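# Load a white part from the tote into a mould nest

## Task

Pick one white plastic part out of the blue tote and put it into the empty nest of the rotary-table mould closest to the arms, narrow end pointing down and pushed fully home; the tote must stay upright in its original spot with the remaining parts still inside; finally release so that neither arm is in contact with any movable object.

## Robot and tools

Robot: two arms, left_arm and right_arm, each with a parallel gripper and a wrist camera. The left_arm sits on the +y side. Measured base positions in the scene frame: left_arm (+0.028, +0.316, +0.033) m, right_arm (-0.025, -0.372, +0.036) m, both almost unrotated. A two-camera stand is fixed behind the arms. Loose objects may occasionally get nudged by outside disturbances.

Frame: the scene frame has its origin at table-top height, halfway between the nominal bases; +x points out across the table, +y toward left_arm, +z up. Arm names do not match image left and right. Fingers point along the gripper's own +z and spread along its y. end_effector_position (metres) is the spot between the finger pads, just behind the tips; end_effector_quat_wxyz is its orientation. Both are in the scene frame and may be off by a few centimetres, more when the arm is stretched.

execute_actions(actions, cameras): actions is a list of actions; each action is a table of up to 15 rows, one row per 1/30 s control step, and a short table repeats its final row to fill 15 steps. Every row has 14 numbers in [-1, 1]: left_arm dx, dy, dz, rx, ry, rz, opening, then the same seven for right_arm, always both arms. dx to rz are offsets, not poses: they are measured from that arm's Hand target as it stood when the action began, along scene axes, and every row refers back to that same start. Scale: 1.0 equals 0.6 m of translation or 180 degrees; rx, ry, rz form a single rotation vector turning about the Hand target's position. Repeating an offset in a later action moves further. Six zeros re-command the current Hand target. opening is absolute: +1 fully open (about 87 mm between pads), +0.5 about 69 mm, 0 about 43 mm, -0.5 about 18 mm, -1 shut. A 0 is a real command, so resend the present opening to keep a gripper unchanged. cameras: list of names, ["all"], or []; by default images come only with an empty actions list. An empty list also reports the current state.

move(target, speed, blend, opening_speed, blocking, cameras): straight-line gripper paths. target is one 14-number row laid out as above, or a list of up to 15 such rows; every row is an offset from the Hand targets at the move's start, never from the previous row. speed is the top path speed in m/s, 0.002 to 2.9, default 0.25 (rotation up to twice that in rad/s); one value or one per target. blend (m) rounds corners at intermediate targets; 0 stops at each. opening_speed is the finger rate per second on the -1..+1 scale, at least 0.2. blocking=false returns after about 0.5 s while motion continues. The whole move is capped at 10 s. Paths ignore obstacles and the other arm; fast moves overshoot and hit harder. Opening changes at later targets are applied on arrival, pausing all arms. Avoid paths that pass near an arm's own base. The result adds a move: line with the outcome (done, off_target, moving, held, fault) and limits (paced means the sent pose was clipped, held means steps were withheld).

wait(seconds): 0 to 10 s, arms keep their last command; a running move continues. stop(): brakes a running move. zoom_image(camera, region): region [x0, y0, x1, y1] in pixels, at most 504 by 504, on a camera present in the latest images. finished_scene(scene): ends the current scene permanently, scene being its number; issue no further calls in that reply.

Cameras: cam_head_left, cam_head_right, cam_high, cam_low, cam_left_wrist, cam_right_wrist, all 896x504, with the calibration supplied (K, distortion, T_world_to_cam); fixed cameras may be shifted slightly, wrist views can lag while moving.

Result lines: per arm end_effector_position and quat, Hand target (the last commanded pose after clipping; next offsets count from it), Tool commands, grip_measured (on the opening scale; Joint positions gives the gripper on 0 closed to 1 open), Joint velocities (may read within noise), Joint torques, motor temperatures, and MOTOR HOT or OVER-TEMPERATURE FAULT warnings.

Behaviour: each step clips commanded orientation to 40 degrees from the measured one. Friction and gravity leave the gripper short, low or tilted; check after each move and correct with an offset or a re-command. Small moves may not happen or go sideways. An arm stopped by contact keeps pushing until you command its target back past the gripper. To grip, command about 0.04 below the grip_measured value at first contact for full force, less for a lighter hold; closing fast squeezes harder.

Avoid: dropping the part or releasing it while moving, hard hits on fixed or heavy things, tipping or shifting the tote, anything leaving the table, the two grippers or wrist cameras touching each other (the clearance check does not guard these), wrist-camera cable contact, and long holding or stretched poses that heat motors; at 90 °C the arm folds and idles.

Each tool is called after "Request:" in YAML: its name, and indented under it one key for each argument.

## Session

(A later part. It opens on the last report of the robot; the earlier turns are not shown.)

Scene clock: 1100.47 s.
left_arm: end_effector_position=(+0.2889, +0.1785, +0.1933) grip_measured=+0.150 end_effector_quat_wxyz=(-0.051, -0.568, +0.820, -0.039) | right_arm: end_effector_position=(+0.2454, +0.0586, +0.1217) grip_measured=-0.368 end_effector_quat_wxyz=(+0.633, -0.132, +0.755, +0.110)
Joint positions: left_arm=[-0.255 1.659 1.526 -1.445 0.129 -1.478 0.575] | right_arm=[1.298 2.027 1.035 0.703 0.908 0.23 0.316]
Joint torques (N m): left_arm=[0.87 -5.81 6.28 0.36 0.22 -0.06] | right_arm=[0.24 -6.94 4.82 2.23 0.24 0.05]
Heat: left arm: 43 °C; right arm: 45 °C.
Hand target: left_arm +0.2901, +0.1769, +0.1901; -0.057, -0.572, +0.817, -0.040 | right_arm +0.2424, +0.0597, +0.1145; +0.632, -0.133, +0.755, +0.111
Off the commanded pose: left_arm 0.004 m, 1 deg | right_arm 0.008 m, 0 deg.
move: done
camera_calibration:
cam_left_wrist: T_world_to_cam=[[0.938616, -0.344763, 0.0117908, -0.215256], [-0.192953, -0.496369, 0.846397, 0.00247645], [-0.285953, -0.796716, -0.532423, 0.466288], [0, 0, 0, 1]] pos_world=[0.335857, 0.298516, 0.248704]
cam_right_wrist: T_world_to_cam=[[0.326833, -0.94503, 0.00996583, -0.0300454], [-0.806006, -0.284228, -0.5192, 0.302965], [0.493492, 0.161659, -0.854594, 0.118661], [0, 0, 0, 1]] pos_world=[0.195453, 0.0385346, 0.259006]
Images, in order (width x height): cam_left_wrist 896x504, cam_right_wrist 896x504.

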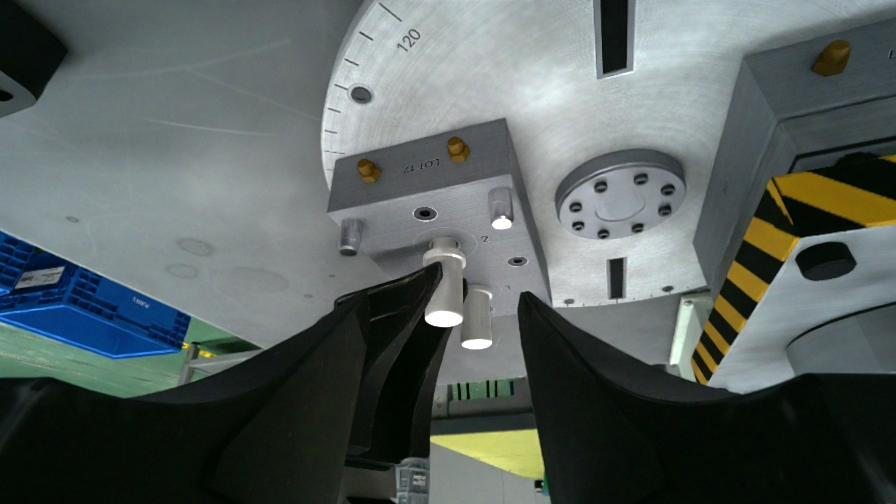

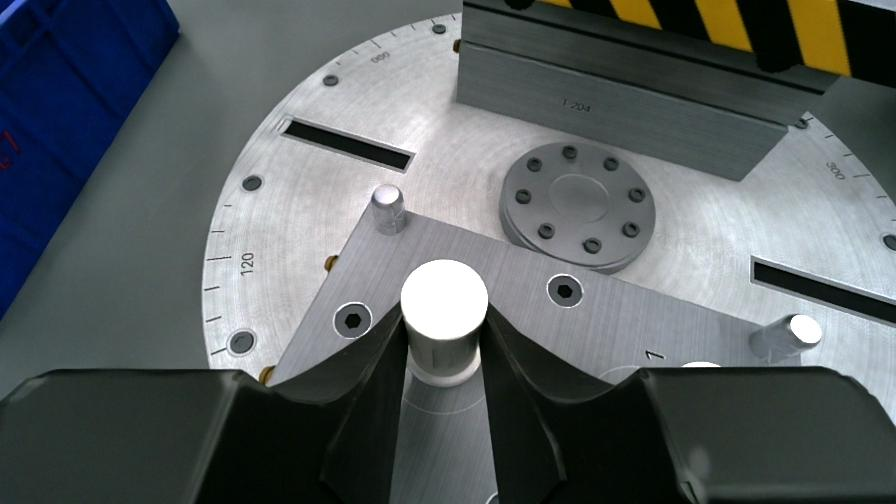

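Request:
move:
  target: [0,0,0,0,0,0,0.15,0,0,-0.01,0,0,0,-0.42]
  speed: 0.02
  cameras: ["cam_left_wrist", "cam_right_wrist"]

Request:
zoom_image:
  camera: "cam_left_wrist"
  region: [400, 210, 480, 310]

Scene clock: 1108.37 s.
left_arm: end_effector_position=(+0.2889, +0.1785, +0.1933) grip_measured=+0.150 end_effector_quat_wxyz=(-0.051, -0.568, +0.820, -0.039) | right_arm: end_effector_position=(+0.2454, +0.0588, +0.1157) grip_measured=-0.368 end_effector_quat_wxyz=(+0.633, -0.132, +0.755, +0.110)
Joint positions: left_arm=[-0.255 1.659 1.526 -1.445 0.129 -1.478 0.575] | right_arm=[1.298 2.044 1.03 0.725 0.908 0.23 0.316]
Joint torques (N m): left_arm=[0.88 -5.75 6.26 0.37 0.22 -0.06] | right_arm=[0.29 -6.79 4.72 2.23 0.21 0.07]
Heat: left arm: 43 °C; right arm: 45 °C.
Hand target: left_arm +0.2901, +0.1769, +0.1901; -0.057, -0.572, +0.817, -0.040 | right_arm +0.2425, +0.0598, +0.1086; +0.632, -0.133, +0.755, +0.111
Off the commanded pose: left_arm 0.004 m, 1 deg | right_arm 0.008 m, 0 deg.
move: done
camera_calibration:
cam_left_wrist: T_world_to_cam=[[0.938616, -0.344763, 0.0117908, -0.215256], [-0.192953, -0.496369, 0.846397, 0.00247645], [-0.285953, -0.796716, -0.532423, 0.466288], [0, 0, 0, 1]] pos_world=[0.335857, 0.298516, 0.248704]
cam_right_wrist: T_world_to_cam=[[0.326833, -0.94503, 0.00996583, -0.0297976], [-0.806006, -0.284228, -0.5192, 0.299959], [0.493492, 0.161659, -0.854594, 0.113587], [0, 0, 0, 1]] pos_world=[0.195453, 0.0387346, 0.253106]
Images, in order (width x height): cam_left_wrist 896x504, cam_right_wrist 896x504.

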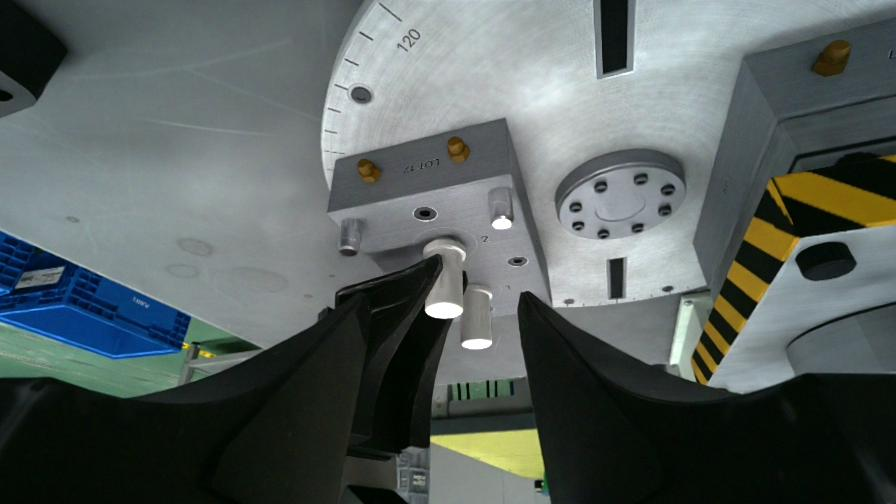

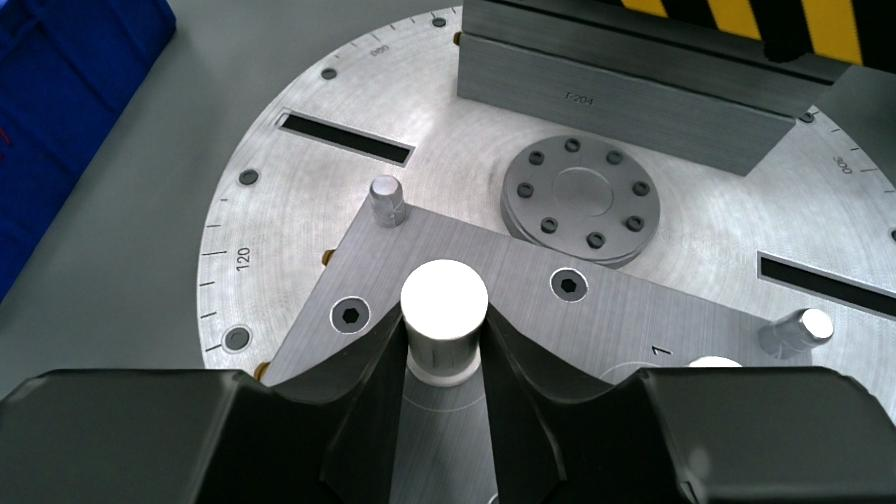

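Scaled by 5.040 from the camera's 896x504 image, which has a finer 1280x720 frame.

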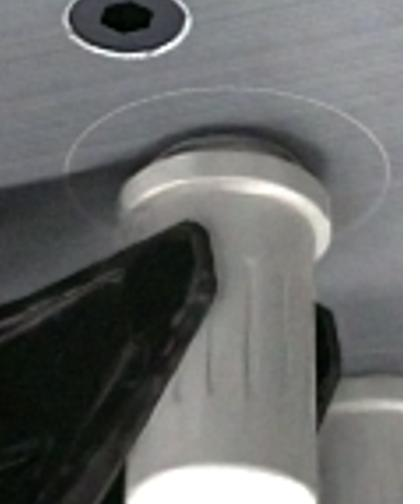

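Request:
move:
  target: [0,0,0,0,0,0,0.15,0,0,-0.0055,0,0,0,-0.42]
  speed: 0.015
  cameras: ["cam_left_wrist", "cam_right_wrist"]

Request:
zoom_image:
  camera: "cam_left_wrist"
  region: [400, 210, 480, 310]

Scene clock: 1112.77 s.
left_arm: end_effector_position=(+0.2889, +0.1785, +0.1933) grip_measured=+0.150 end_effector_quat_wxyz=(-0.051, -0.568, +0.820, -0.039) | right_arm: end_effector_position=(+0.2455, +0.0591, +0.1123) grip_measured=-0.368 end_effector_quat_wxyz=(+0.632, -0.133, +0.756, +0.109)
Joint positions: left_arm=[-0.255 1.659 1.526 -1.445 0.129 -1.478 0.575] | right_arm=[1.298 2.054 1.03 0.732 0.908 0.23 0.316]
Joint torques (N m): left_arm=[0.85 -5.81 6.27 0.36 0.22 -0.06] | right_arm=[0.21 -6.98 4.55 2.26 0.25 0.06]
Heat: left arm: 43 °C; right arm: 45 °C.
Hand target: left_arm +0.2901, +0.1769, +0.1901; -0.057, -0.572, +0.817, -0.040 | right_arm +0.2425, +0.0598, +0.1053; +0.632, -0.133, +0.755, +0.111
Off the commanded pose: left_arm 0.004 m, 1 deg | right_arm 0.008 m, 0 deg.
move: done
camera_calibration:
cam_left_wrist: T_world_to_cam=[[0.938616, -0.344763, 0.0117908, -0.215256], [-0.192953, -0.496369, 0.846397, 0.00247645], [-0.285953, -0.796716, -0.532423, 0.466288], [0, 0, 0, 1]] pos_world=[0.335857, 0.298516, 0.248704]
cam_right_wrist: T_world_to_cam=[[0.326839, -0.945002, 0.0121174, -0.0297986], [-0.806426, -0.28555, -0.517821, 0.298319], [0.492802, 0.159472, -0.855403, 0.11091], [0, 0, 0, 1]] pos_world=[0.195654, 0.0393382, 0.24971]
Images, in order (width x height): cam_left_wrist 896x504, cam_right_wrist 896x504.

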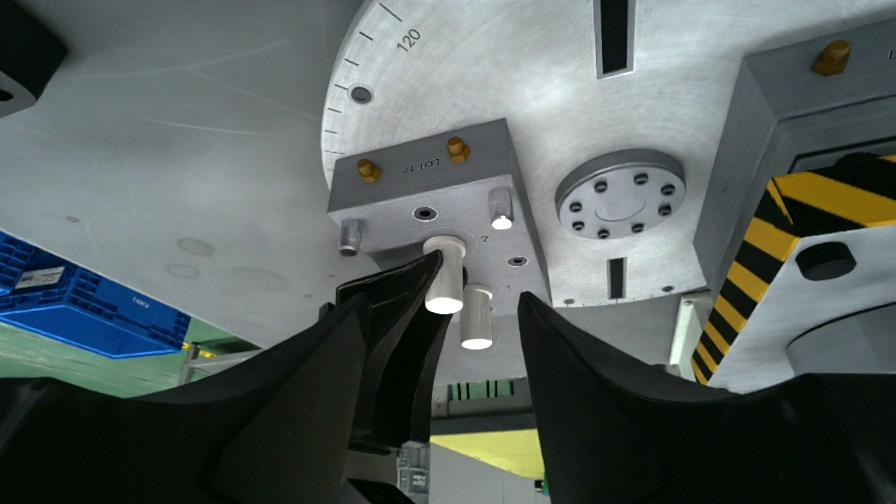

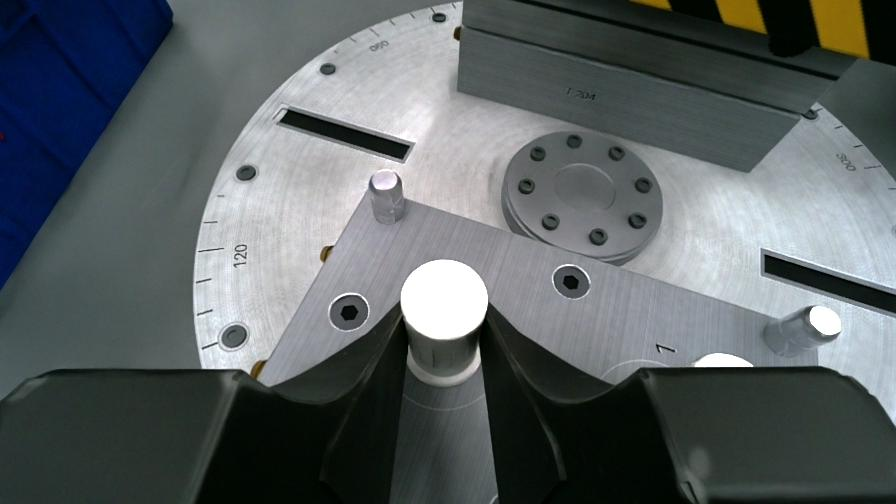

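Scaled by 5.040 from the camera's 896x504 image, which has a finer 1280x720 frame.

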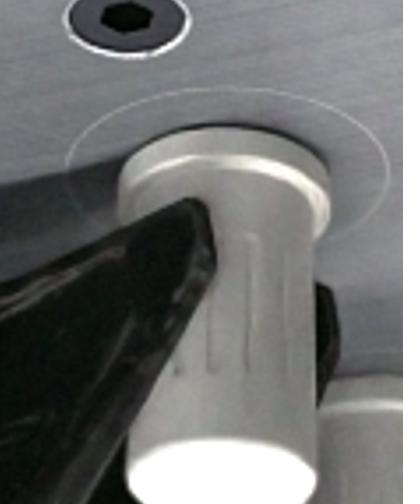

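Request:
move:
  target: [0,0,0,0,0,0,0.15,0,0,-0.005,0,0,0,-0.42]
  speed: 0.015
  cameras: ["cam_left_wrist", "cam_low"]

Request:
zoom_image:
  camera: "cam_left_wrist"
  region: [400, 210, 480, 310]

Request:
zoom_image:
  camera: "cam_low"
  region: [340, 150, 460, 250]

Scene clock: 1120.00 s.
left_arm: end_effector_position=(+0.2889, +0.1785, +0.1933) grip_measured=+0.150 end_effector_quat_wxyz=(-0.051, -0.568, +0.820, -0.039) | right_arm: end_effector_position=(+0.2456, +0.0593, +0.1112) grip_measured=-0.368 end_effector_quat_wxyz=(+0.634, -0.130, +0.754, +0.112)
Joint positions: left_arm=[-0.255 1.659 1.526 -1.445 0.129 -1.478 0.575] | right_arm=[1.298 2.059 1.025 0.751 0.908 0.23 0.316]
Joint torques (N m): left_arm=[0.87 -5.81 6.26 0.36 0.22 -0.05] | right_arm=[0.29 -6.75 4.67 2.19 0.23 0.06]
Motor temperatures (°C): left_arm=[28 39 43 28 27 29 28] | right_arm=[29 42 44 43 27 28 33]
Heat: left arm: 43 °C; right arm: 44 °C.
Hand target: left_arm +0.2901, +0.1769, +0.1901; -0.057, -0.572, +0.817, -0.040 | right_arm +0.2425, +0.0598, +0.1023; +0.632, -0.133, +0.755, +0.111
Off the commanded pose: left_arm 0.004 m, 1 deg | right_arm 0.009 m, 0 deg.
move: done
camera_calibration:
cam_left_wrist: T_world_to_cam=[[0.938616, -0.344763, 0.0117908, -0.215256], [-0.192953, -0.496369, 0.846397, 0.00247645], [-0.285953, -0.796716, -0.532423, 0.466288], [0, 0, 0, 1]] pos_world=[0.335857, 0.298516, 0.248704]
Images, in order (width x height): cam_low 896x504, cam_left_wrist 896x504.

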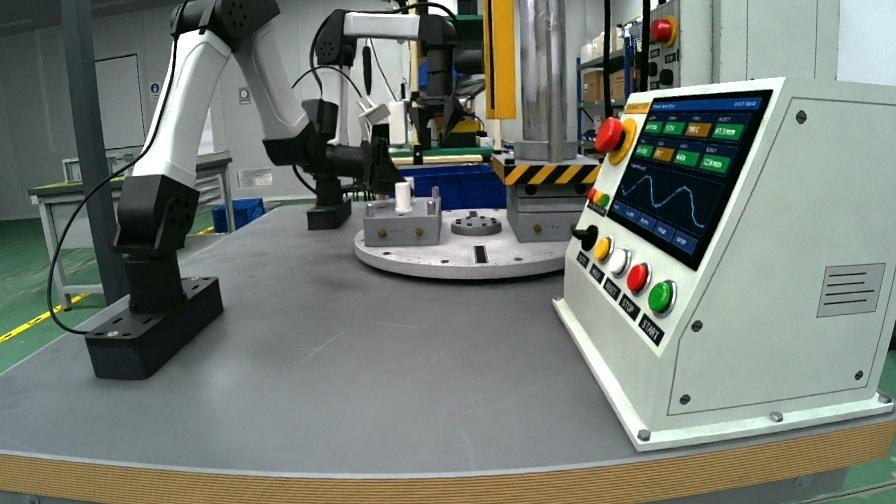

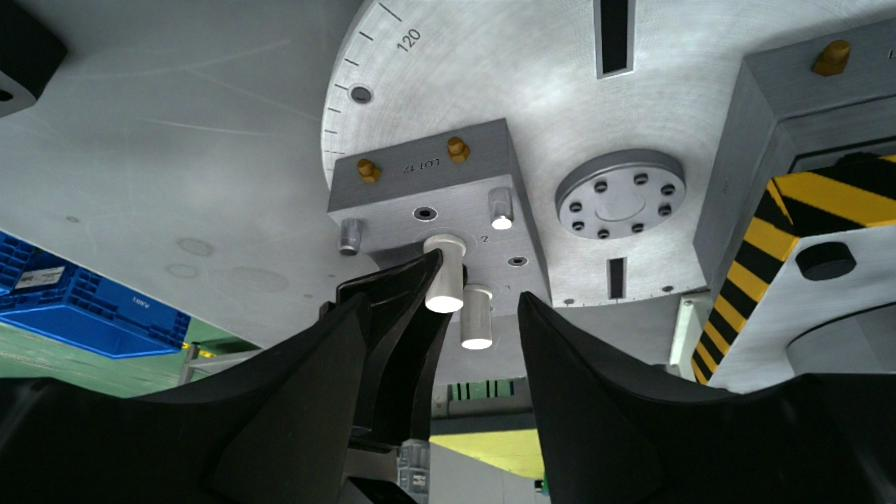

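Scaled by 5.040 from the camera's 896x504 image, which has a finer 1280x720 frame.

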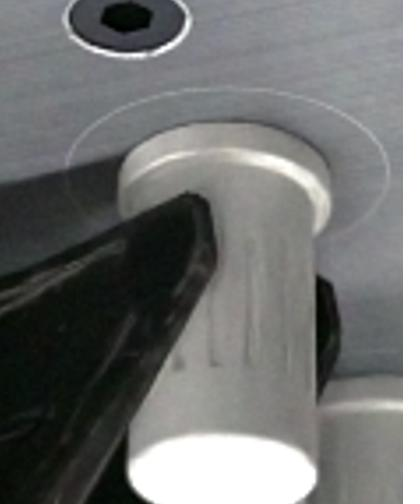

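Scaled by 4.200 from the camera's 896x504 image, which has a finer 1280x720 frame.

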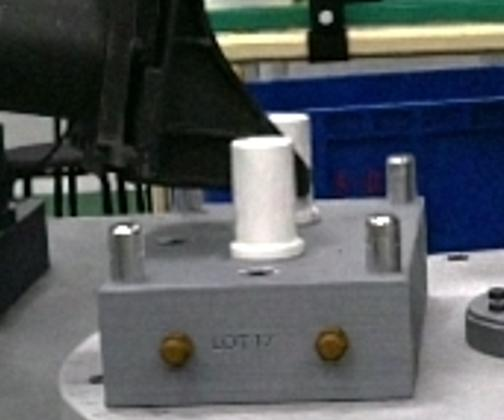

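Request:
move:
  target: [0,0,0,0,0,0,0.15,0,0,-0.005,0,0,0,-0.42]
  speed: 0.015
  cameras: ["cam_left_wrist", "cam_right_wrist"]

Request:
zoom_image:
  camera: "cam_left_wrist"
  region: [400, 210, 480, 310]

Request:
zoom_image:
  camera: "cam_right_wrist"
  region: [380, 330, 510, 440]

Scene clock: 1126.37 s.
left_arm: end_effector_position=(+0.2889, +0.1785, +0.1933) grip_measured=+0.150 end_effector_quat_wxyz=(-0.051, -0.568, +0.820, -0.039) | right_arm: end_effector_position=(+0.2465, +0.0588, +0.1110) grip_measured=-0.368 end_effector_quat_wxyz=(+0.636, -0.125, +0.753, +0.111)
Joint positions: left_arm=[-0.255 1.659 1.526 -1.445 0.129 -1.478 0.575] | right_arm=[1.298 2.065 1.025 0.764 0.917 0.23 0.316]
Joint torques (N m): left_arm=[0.84 -5.78 6.3 0.36 0.22 -0.05] | right_arm=[0.23 -6.5 4.45 2.15 0.16 0.06]
Heat: left arm: 43 °C; right arm: 44 °C.
Hand target: left_arm +0.2901, +0.1769, +0.1901; -0.057, -0.572, +0.817, -0.040 | right_arm +0.2424, +0.0597, +0.0993; +0.632, -0.133, +0.755, +0.111
Off the commanded pose: left_arm 0.004 m, 1 deg | right_arm 0.012 m, 1 deg.
move: off_target (right_arm)
camera_calibration:
cam_left_wrist: T_world_to_cam=[[0.938616, -0.344763, 0.0117908, -0.215256], [-0.192953, -0.496369, 0.846397, 0.00247645], [-0.285953, -0.796716, -0.532423, 0.466288], [0, 0, 0, 1]] pos_world=[0.335857, 0.298516, 0.248704]
cam_right_wrist: T_world_to_cam=[[0.318786, -0.947826, 0.000863756, -0.0269935], [-0.80513, -0.271273, -0.527425, 0.298296], [0.500141, 0.16744, -0.849601, 0.106452], [0, 0, 0, 1]] pos_world=[0.195531, 0.0375102, 0.247794]
Images, in order (width x height): cam_left_wrist 896x504, cam_right_wrist 896x504.

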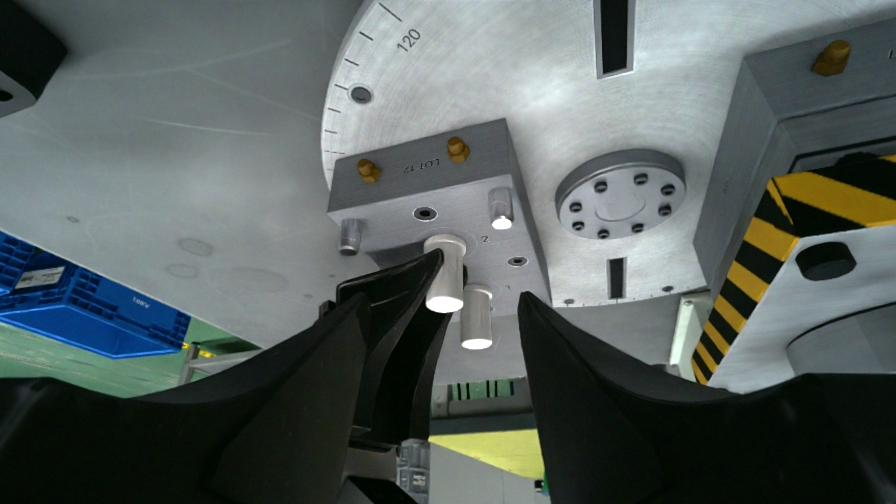

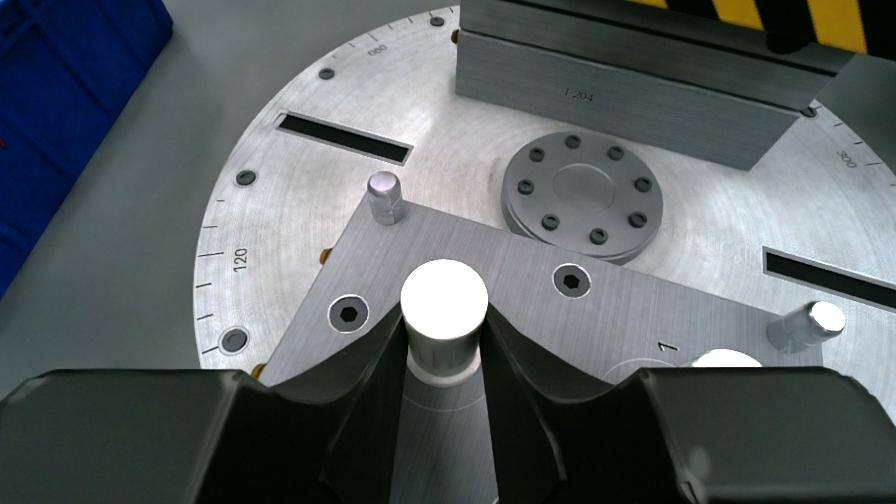

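Scaled by 5.040 from the camera's 896x504 image, which has a finer 1280x720 frame.

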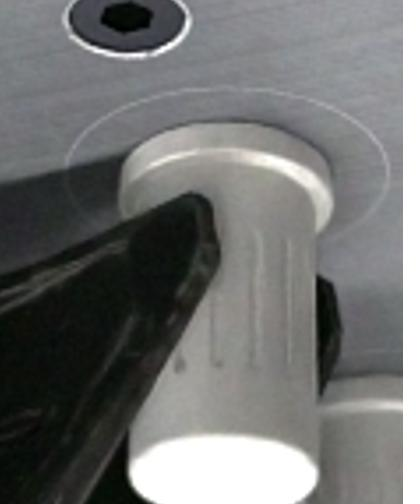

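Scaled by 3.877 from the camera's 896x504 image, which has a finer 1280x720 frame.

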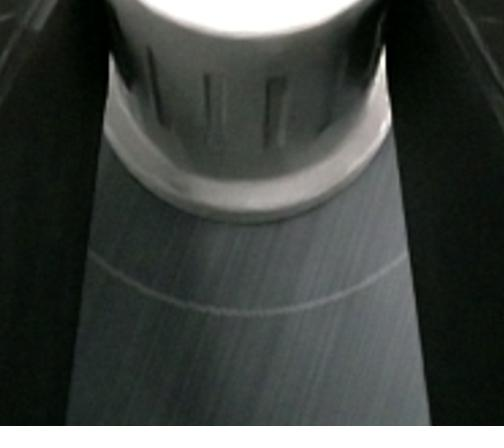

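Request:
move:
  target:
    - [0,0,0,0,0,0,0.15,0.003,0,0.0083,0,0,0,-0.42]
    - [0,0,0,0,0,0,0.15,0.003,0,0.0083,0,0,0,0.0]
  speed: 0.02
  opening_speed: 0.4
  cameras: ["cam_left_wrist", "cam_right_wrist"]

Request:
zoom_image:
  camera: "cam_left_wrist"
  region: [400, 210, 500, 330]

Request:
zoom_image:
  camera: "cam_right_wrist"
  region: [350, 240, 540, 440]

Scene clock: 1135.77 s.
left_arm: end_effector_position=(+0.2889, +0.1785, +0.1933) grip_measured=+0.150 end_effector_quat_wxyz=(-0.051, -0.568, +0.820, -0.039) | right_arm: end_effector_position=(+0.2464, +0.0588, +0.1108) grip_measured=+0.000 end_effector_quat_wxyz=(+0.636, -0.126, +0.753, +0.111)
Joint positions: left_arm=[-0.255 1.659 1.526 -1.445 0.129 -1.478 0.575] | right_arm=[1.298 2.065 1.025 0.764 0.917 0.23 0.5]
Joint torques (N m): left_arm=[0.88 -5.79 6.26 0.36 0.22 -0.06] | right_arm=[0.02 -7.43 5.08 2 0.11 0.02]
Heat: left arm: 43 °C; right arm: 44 °C.
Hand target: left_arm +0.2901, +0.1769, +0.1901; -0.057, -0.572, +0.817, -0.040 | right_arm +0.2442, +0.0597, +0.1041; +0.632, -0.133, +0.755, +0.111
Off the commanded pose: left_arm 0.004 m, 1 deg | right_arm 0.007 m, 1 deg.
move: done
camera_calibration:
cam_left_wrist: T_world_to_cam=[[0.938616, -0.344763, 0.0117908, -0.215256], [-0.192953, -0.496369, 0.846397, 0.00247645], [-0.285953, -0.796716, -0.532423, 0.466288], [0, 0, 0, 1]] pos_world=[0.335857, 0.298516, 0.248704]
cam_right_wrist: T_world_to_cam=[[0.319171, -0.947697, 0.00110977, -0.0271338], [-0.805164, -0.271785, -0.527109, 0.29814], [0.499841, 0.167344, -0.849797, 0.106392], [0, 0, 0, 1]] pos_world=[0.195532, 0.0375111, 0.247594]
Images, in order (width x height): cam_left_wrist 896x504, cam_right_wrist 896x504.

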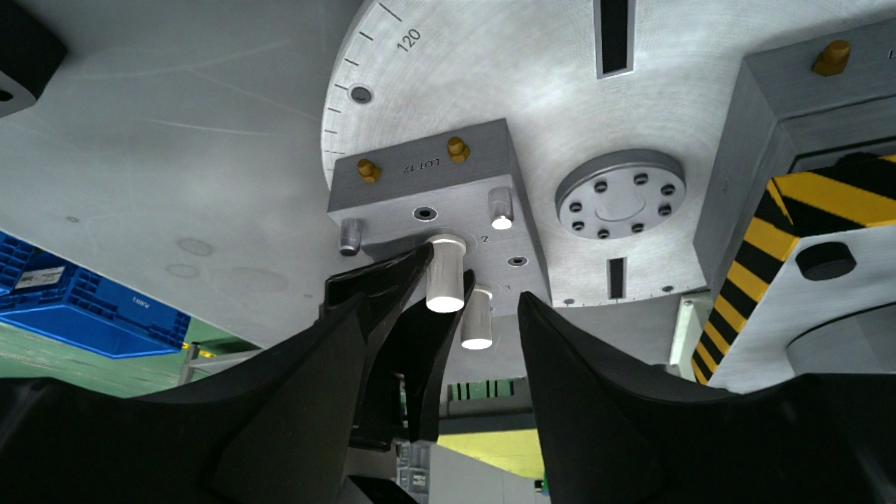

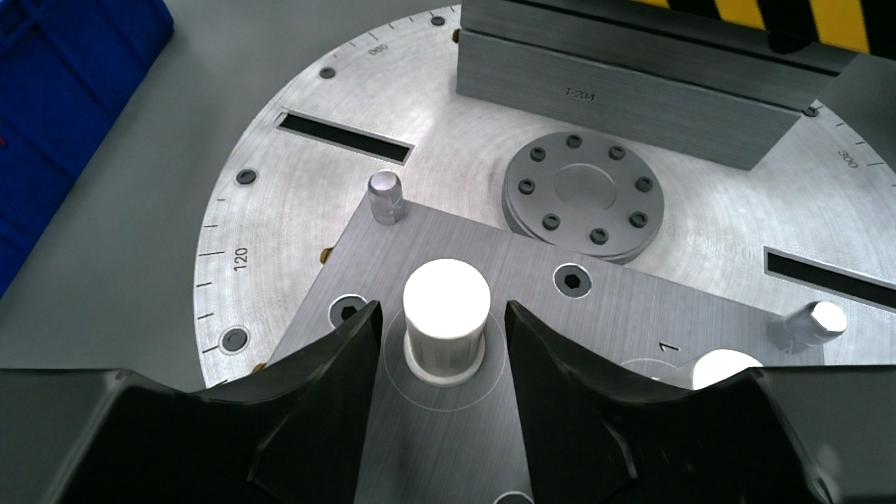

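Scaled by 4.200 from the camera's 896x504 image, which has a finer 1280x720 frame.

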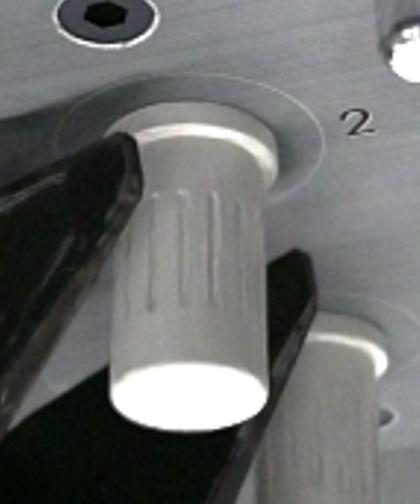

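Scaled by 2.520 from the camera's 896x504 image, which has a finer 1280x720 frame.

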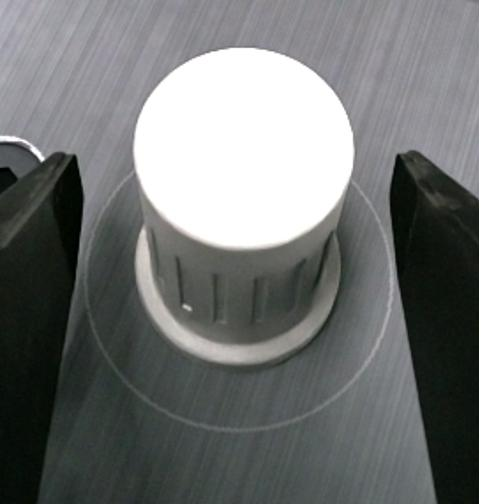

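Request:
move:
  target:
    - [0,0,0,0,0,0,0.15,-0.13,-0.047,0.03,0,0,0,0.0]
    - [0,0,0,0,0,0,0.15,-0.22,-0.12,0.25,0,0,0,0.0]
  speed: [0.05,0.15]
  cameras: ["cam_left_wrist", "cam_right_wrist", "cam_high", "cam_low"]

Request:
zoom_image:
  camera: "cam_left_wrist"
  region: [380, 200, 540, 360]

Request:
zoom_image:
  camera: "cam_low"
  region: [340, 150, 460, 250]

Scene clock: 1150.03 s.
left_arm: end_effector_position=(+0.2889, +0.1785, +0.1933) grip_measured=+0.150 end_effector_quat_wxyz=(-0.051, -0.568, +0.820, -0.039) | right_arm: end_effector_position=(+0.1129, -0.0141, +0.2394) grip_measured=+0.000 end_effector_quat_wxyz=(+0.629, -0.150, +0.756, +0.098)
Joint positions: left_arm=[-0.255 1.659 1.526 -1.445 0.129 -1.478 0.575] | right_arm=[1.652 1.481 1.009 -0.117 1.223 0.52 0.5]
Joint torques (N m): left_arm=[0.87 -5.81 6.3 0.36 0.22 -0.06] | right_arm=[0.03 -6.27 9.36 1.52 0.48 0.14]
Heat: left arm: 43 °C; right arm: 44 °C.
Hand target: left_arm +0.2901, +0.1769, +0.1901; -0.057, -0.572, +0.817, -0.040 | right_arm +0.1123, -0.0123, +0.2541; +0.632, -0.133, +0.755, +0.111
Off the commanded pose: left_arm 0.004 m, 1 deg | right_arm 0.015 m, 2 deg.
move: off_target (right_arm)
camera_calibration:
cam_left_wrist: T_world_to_cam=[[0.938616, -0.344763, 0.0117908, -0.215256], [-0.192953, -0.496369, 0.846397, 0.00247645], [-0.285953, -0.796716, -0.532423, 0.466288], [0, 0, 0, 1]] pos_world=[0.335857, 0.298516, 0.248704]
cam_right_wrist: T_world_to_cam=[[0.33858, -0.9396, 0.0501553, -0.067473], [-0.802205, -0.316107, -0.506501, 0.232784], [0.491762, 0.131256, -0.86078, 0.297733], [0, 0, 0, 1]] pos_world=[0.0631722, -0.0288921, 0.377572]
Images, in order (width x height): cam_high 896x504, cam_low 896x504, cam_left_wrist 896x504, cam_right_wrist 896x504.

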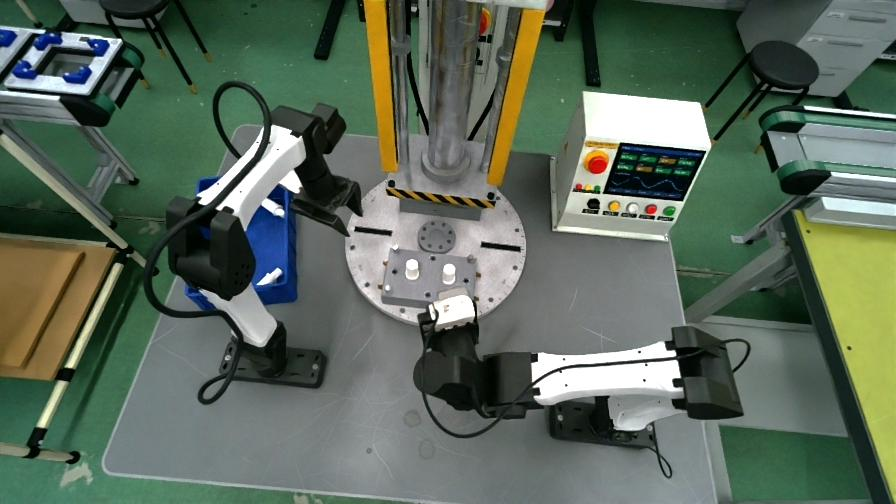

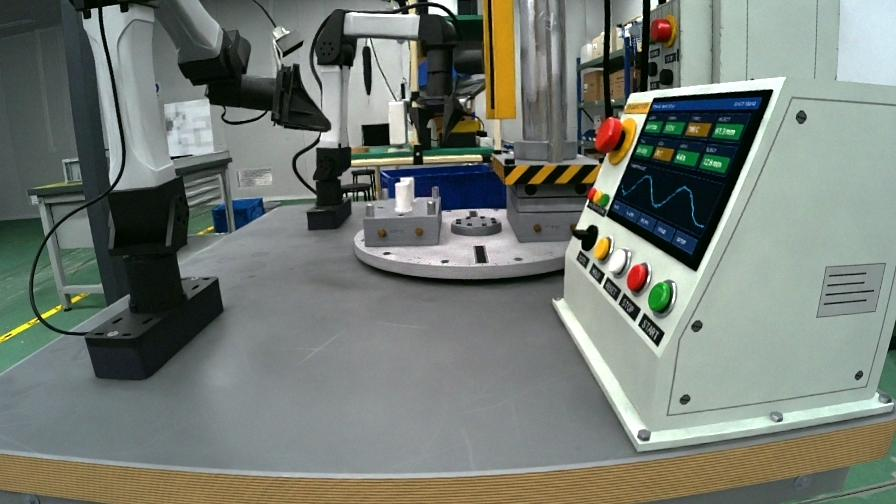

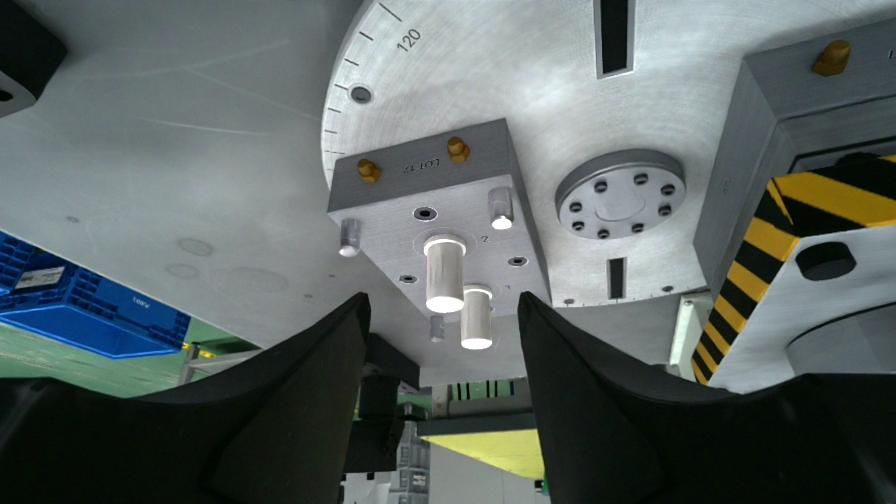

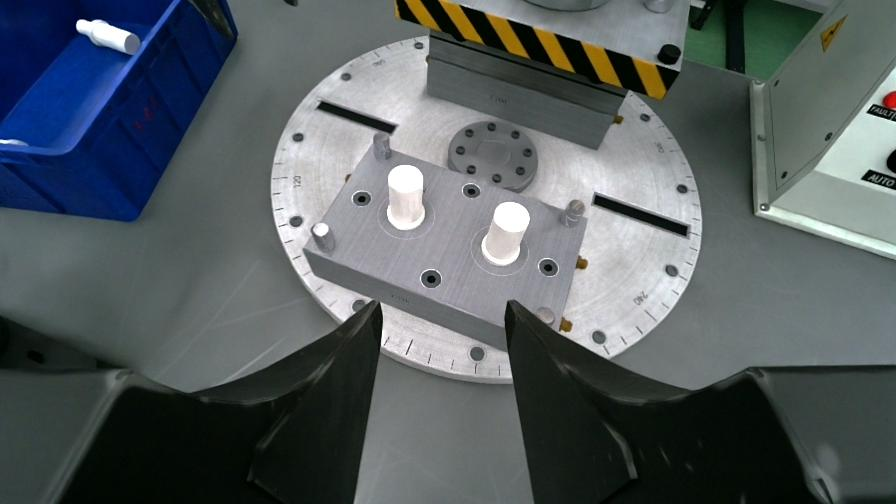

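Scaled by 3.150 from the camera's 896x504 image, which has a finer 1280x720 frame.

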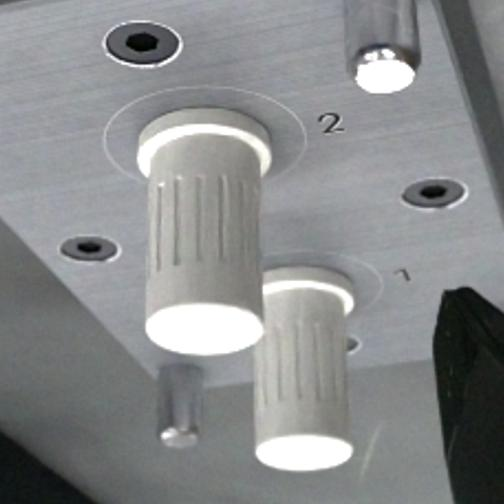

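Scaled by 4.200 from the camera's 896x504 image, which has a finer 1280x720 frame.

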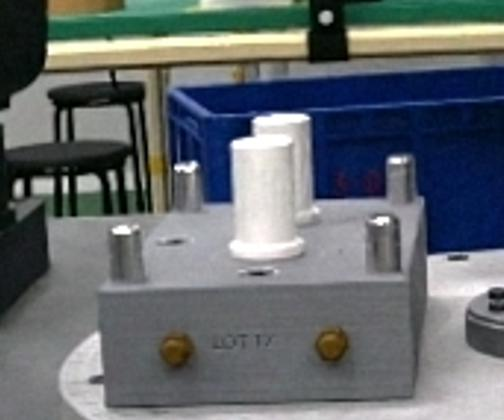

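Request:
execute_actions:
  actions: []
  cameras: ["cam_head_left", "cam_head_right", "cam_high"]

Request:
zoom_image:
  camera: "cam_head_left"
  region: [150, 80, 450, 450]

Request:
zoom_image:
  camera: "cam_high"
  region: [100, 70, 380, 420]

Scene clock: 1163.47 s.
left_arm: end_effector_position=(+0.2889, +0.1785, +0.1933) grip_measured=+0.150 end_effector_quat_wxyz=(-0.051, -0.568, +0.820, -0.039) | right_arm: end_effector_position=(+0.1129, -0.0141, +0.2394) grip_measured=+0.000 end_effector_quat_wxyz=(+0.629, -0.150, +0.756, +0.098)
Joint positions: left_arm=[-0.255 1.659 1.526 -1.445 0.129 -1.478 0.575] | right_arm=[1.652 1.481 1.009 -0.117 1.223 0.52 0.5]
Joint velocities: within noise
Joint torques (N m): left_arm=[0.84 -5.82 6.3 0.36 0.22 -0.05] | right_arm=[0.01 -6.3 9.22 1.5 0.47 0.15]
Motor temperatures (°C): left_arm=[28 39 43 28 27 29 28] | right_arm=[29 44 47 42 27 28 32]
Heat: left arm: 43 °C; right arm: 47 °C.
Hand target: left_arm +0.2901, +0.1769, +0.1901; -0.057, -0.572, +0.817, -0.040 | right_arm +0.1123, -0.0123, +0.2541; +0.632, -0.133, +0.755, +0.111
Tool commands: left_gripper/opening=+0.15 right_gripper/opening=+0.0
Off the commanded pose: left_arm 0.004 m, 1 deg | right_arm 0.015 m, 3 deg.
Images, in order (width x height): cam_head_left 896x504, cam_head_right 896x504, cam_high 896x504.

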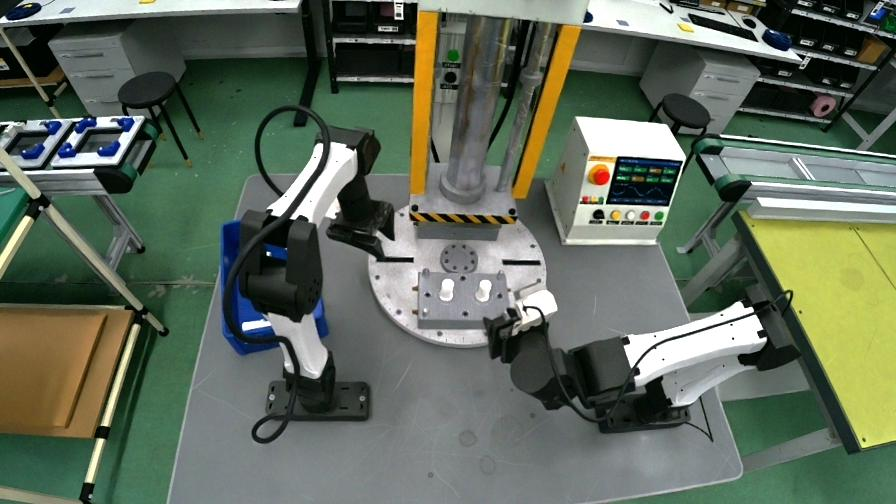

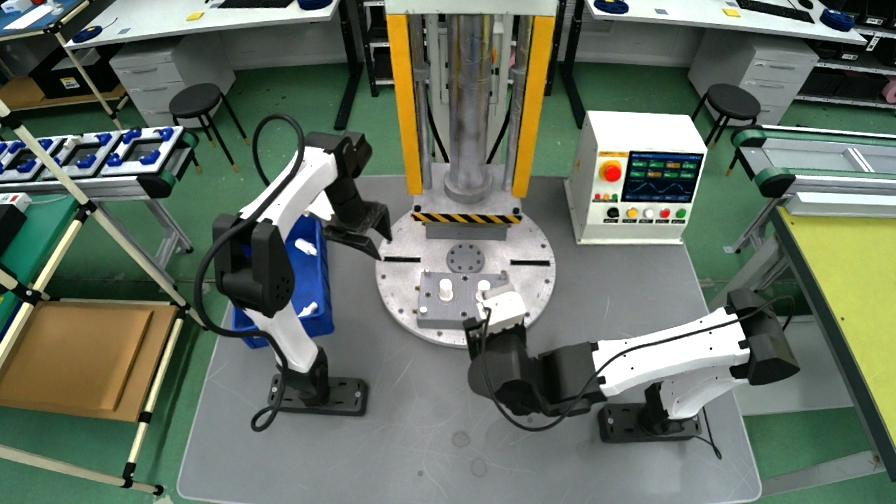

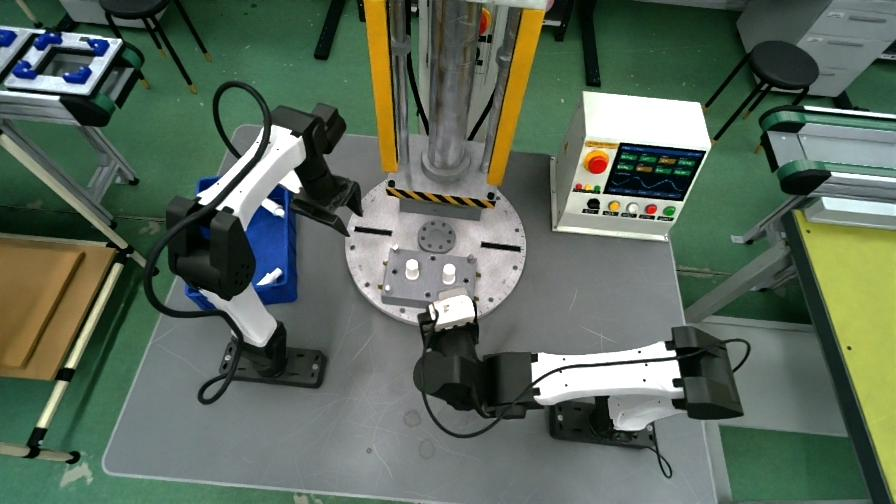

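Scaled by 1.362 from the camera's 896x504 image, which has a finer 1280x720 frame.

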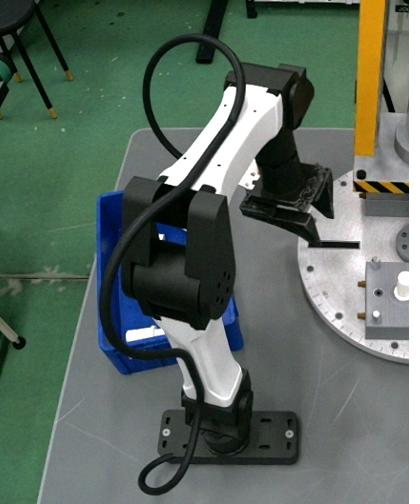

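Scaled by 1.440 from the camera's 896x504 image, which has a finer 1280x720 frame.

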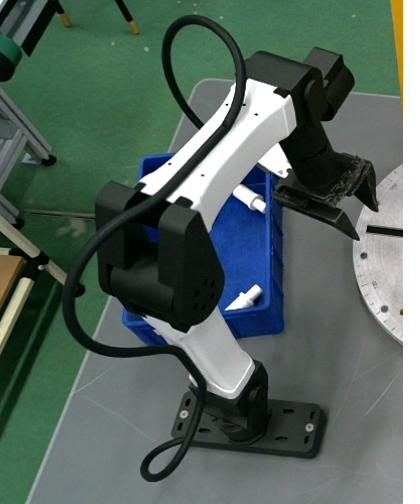

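Request:
finished_scene:
  scene: 2

The scene is finished: the task was done.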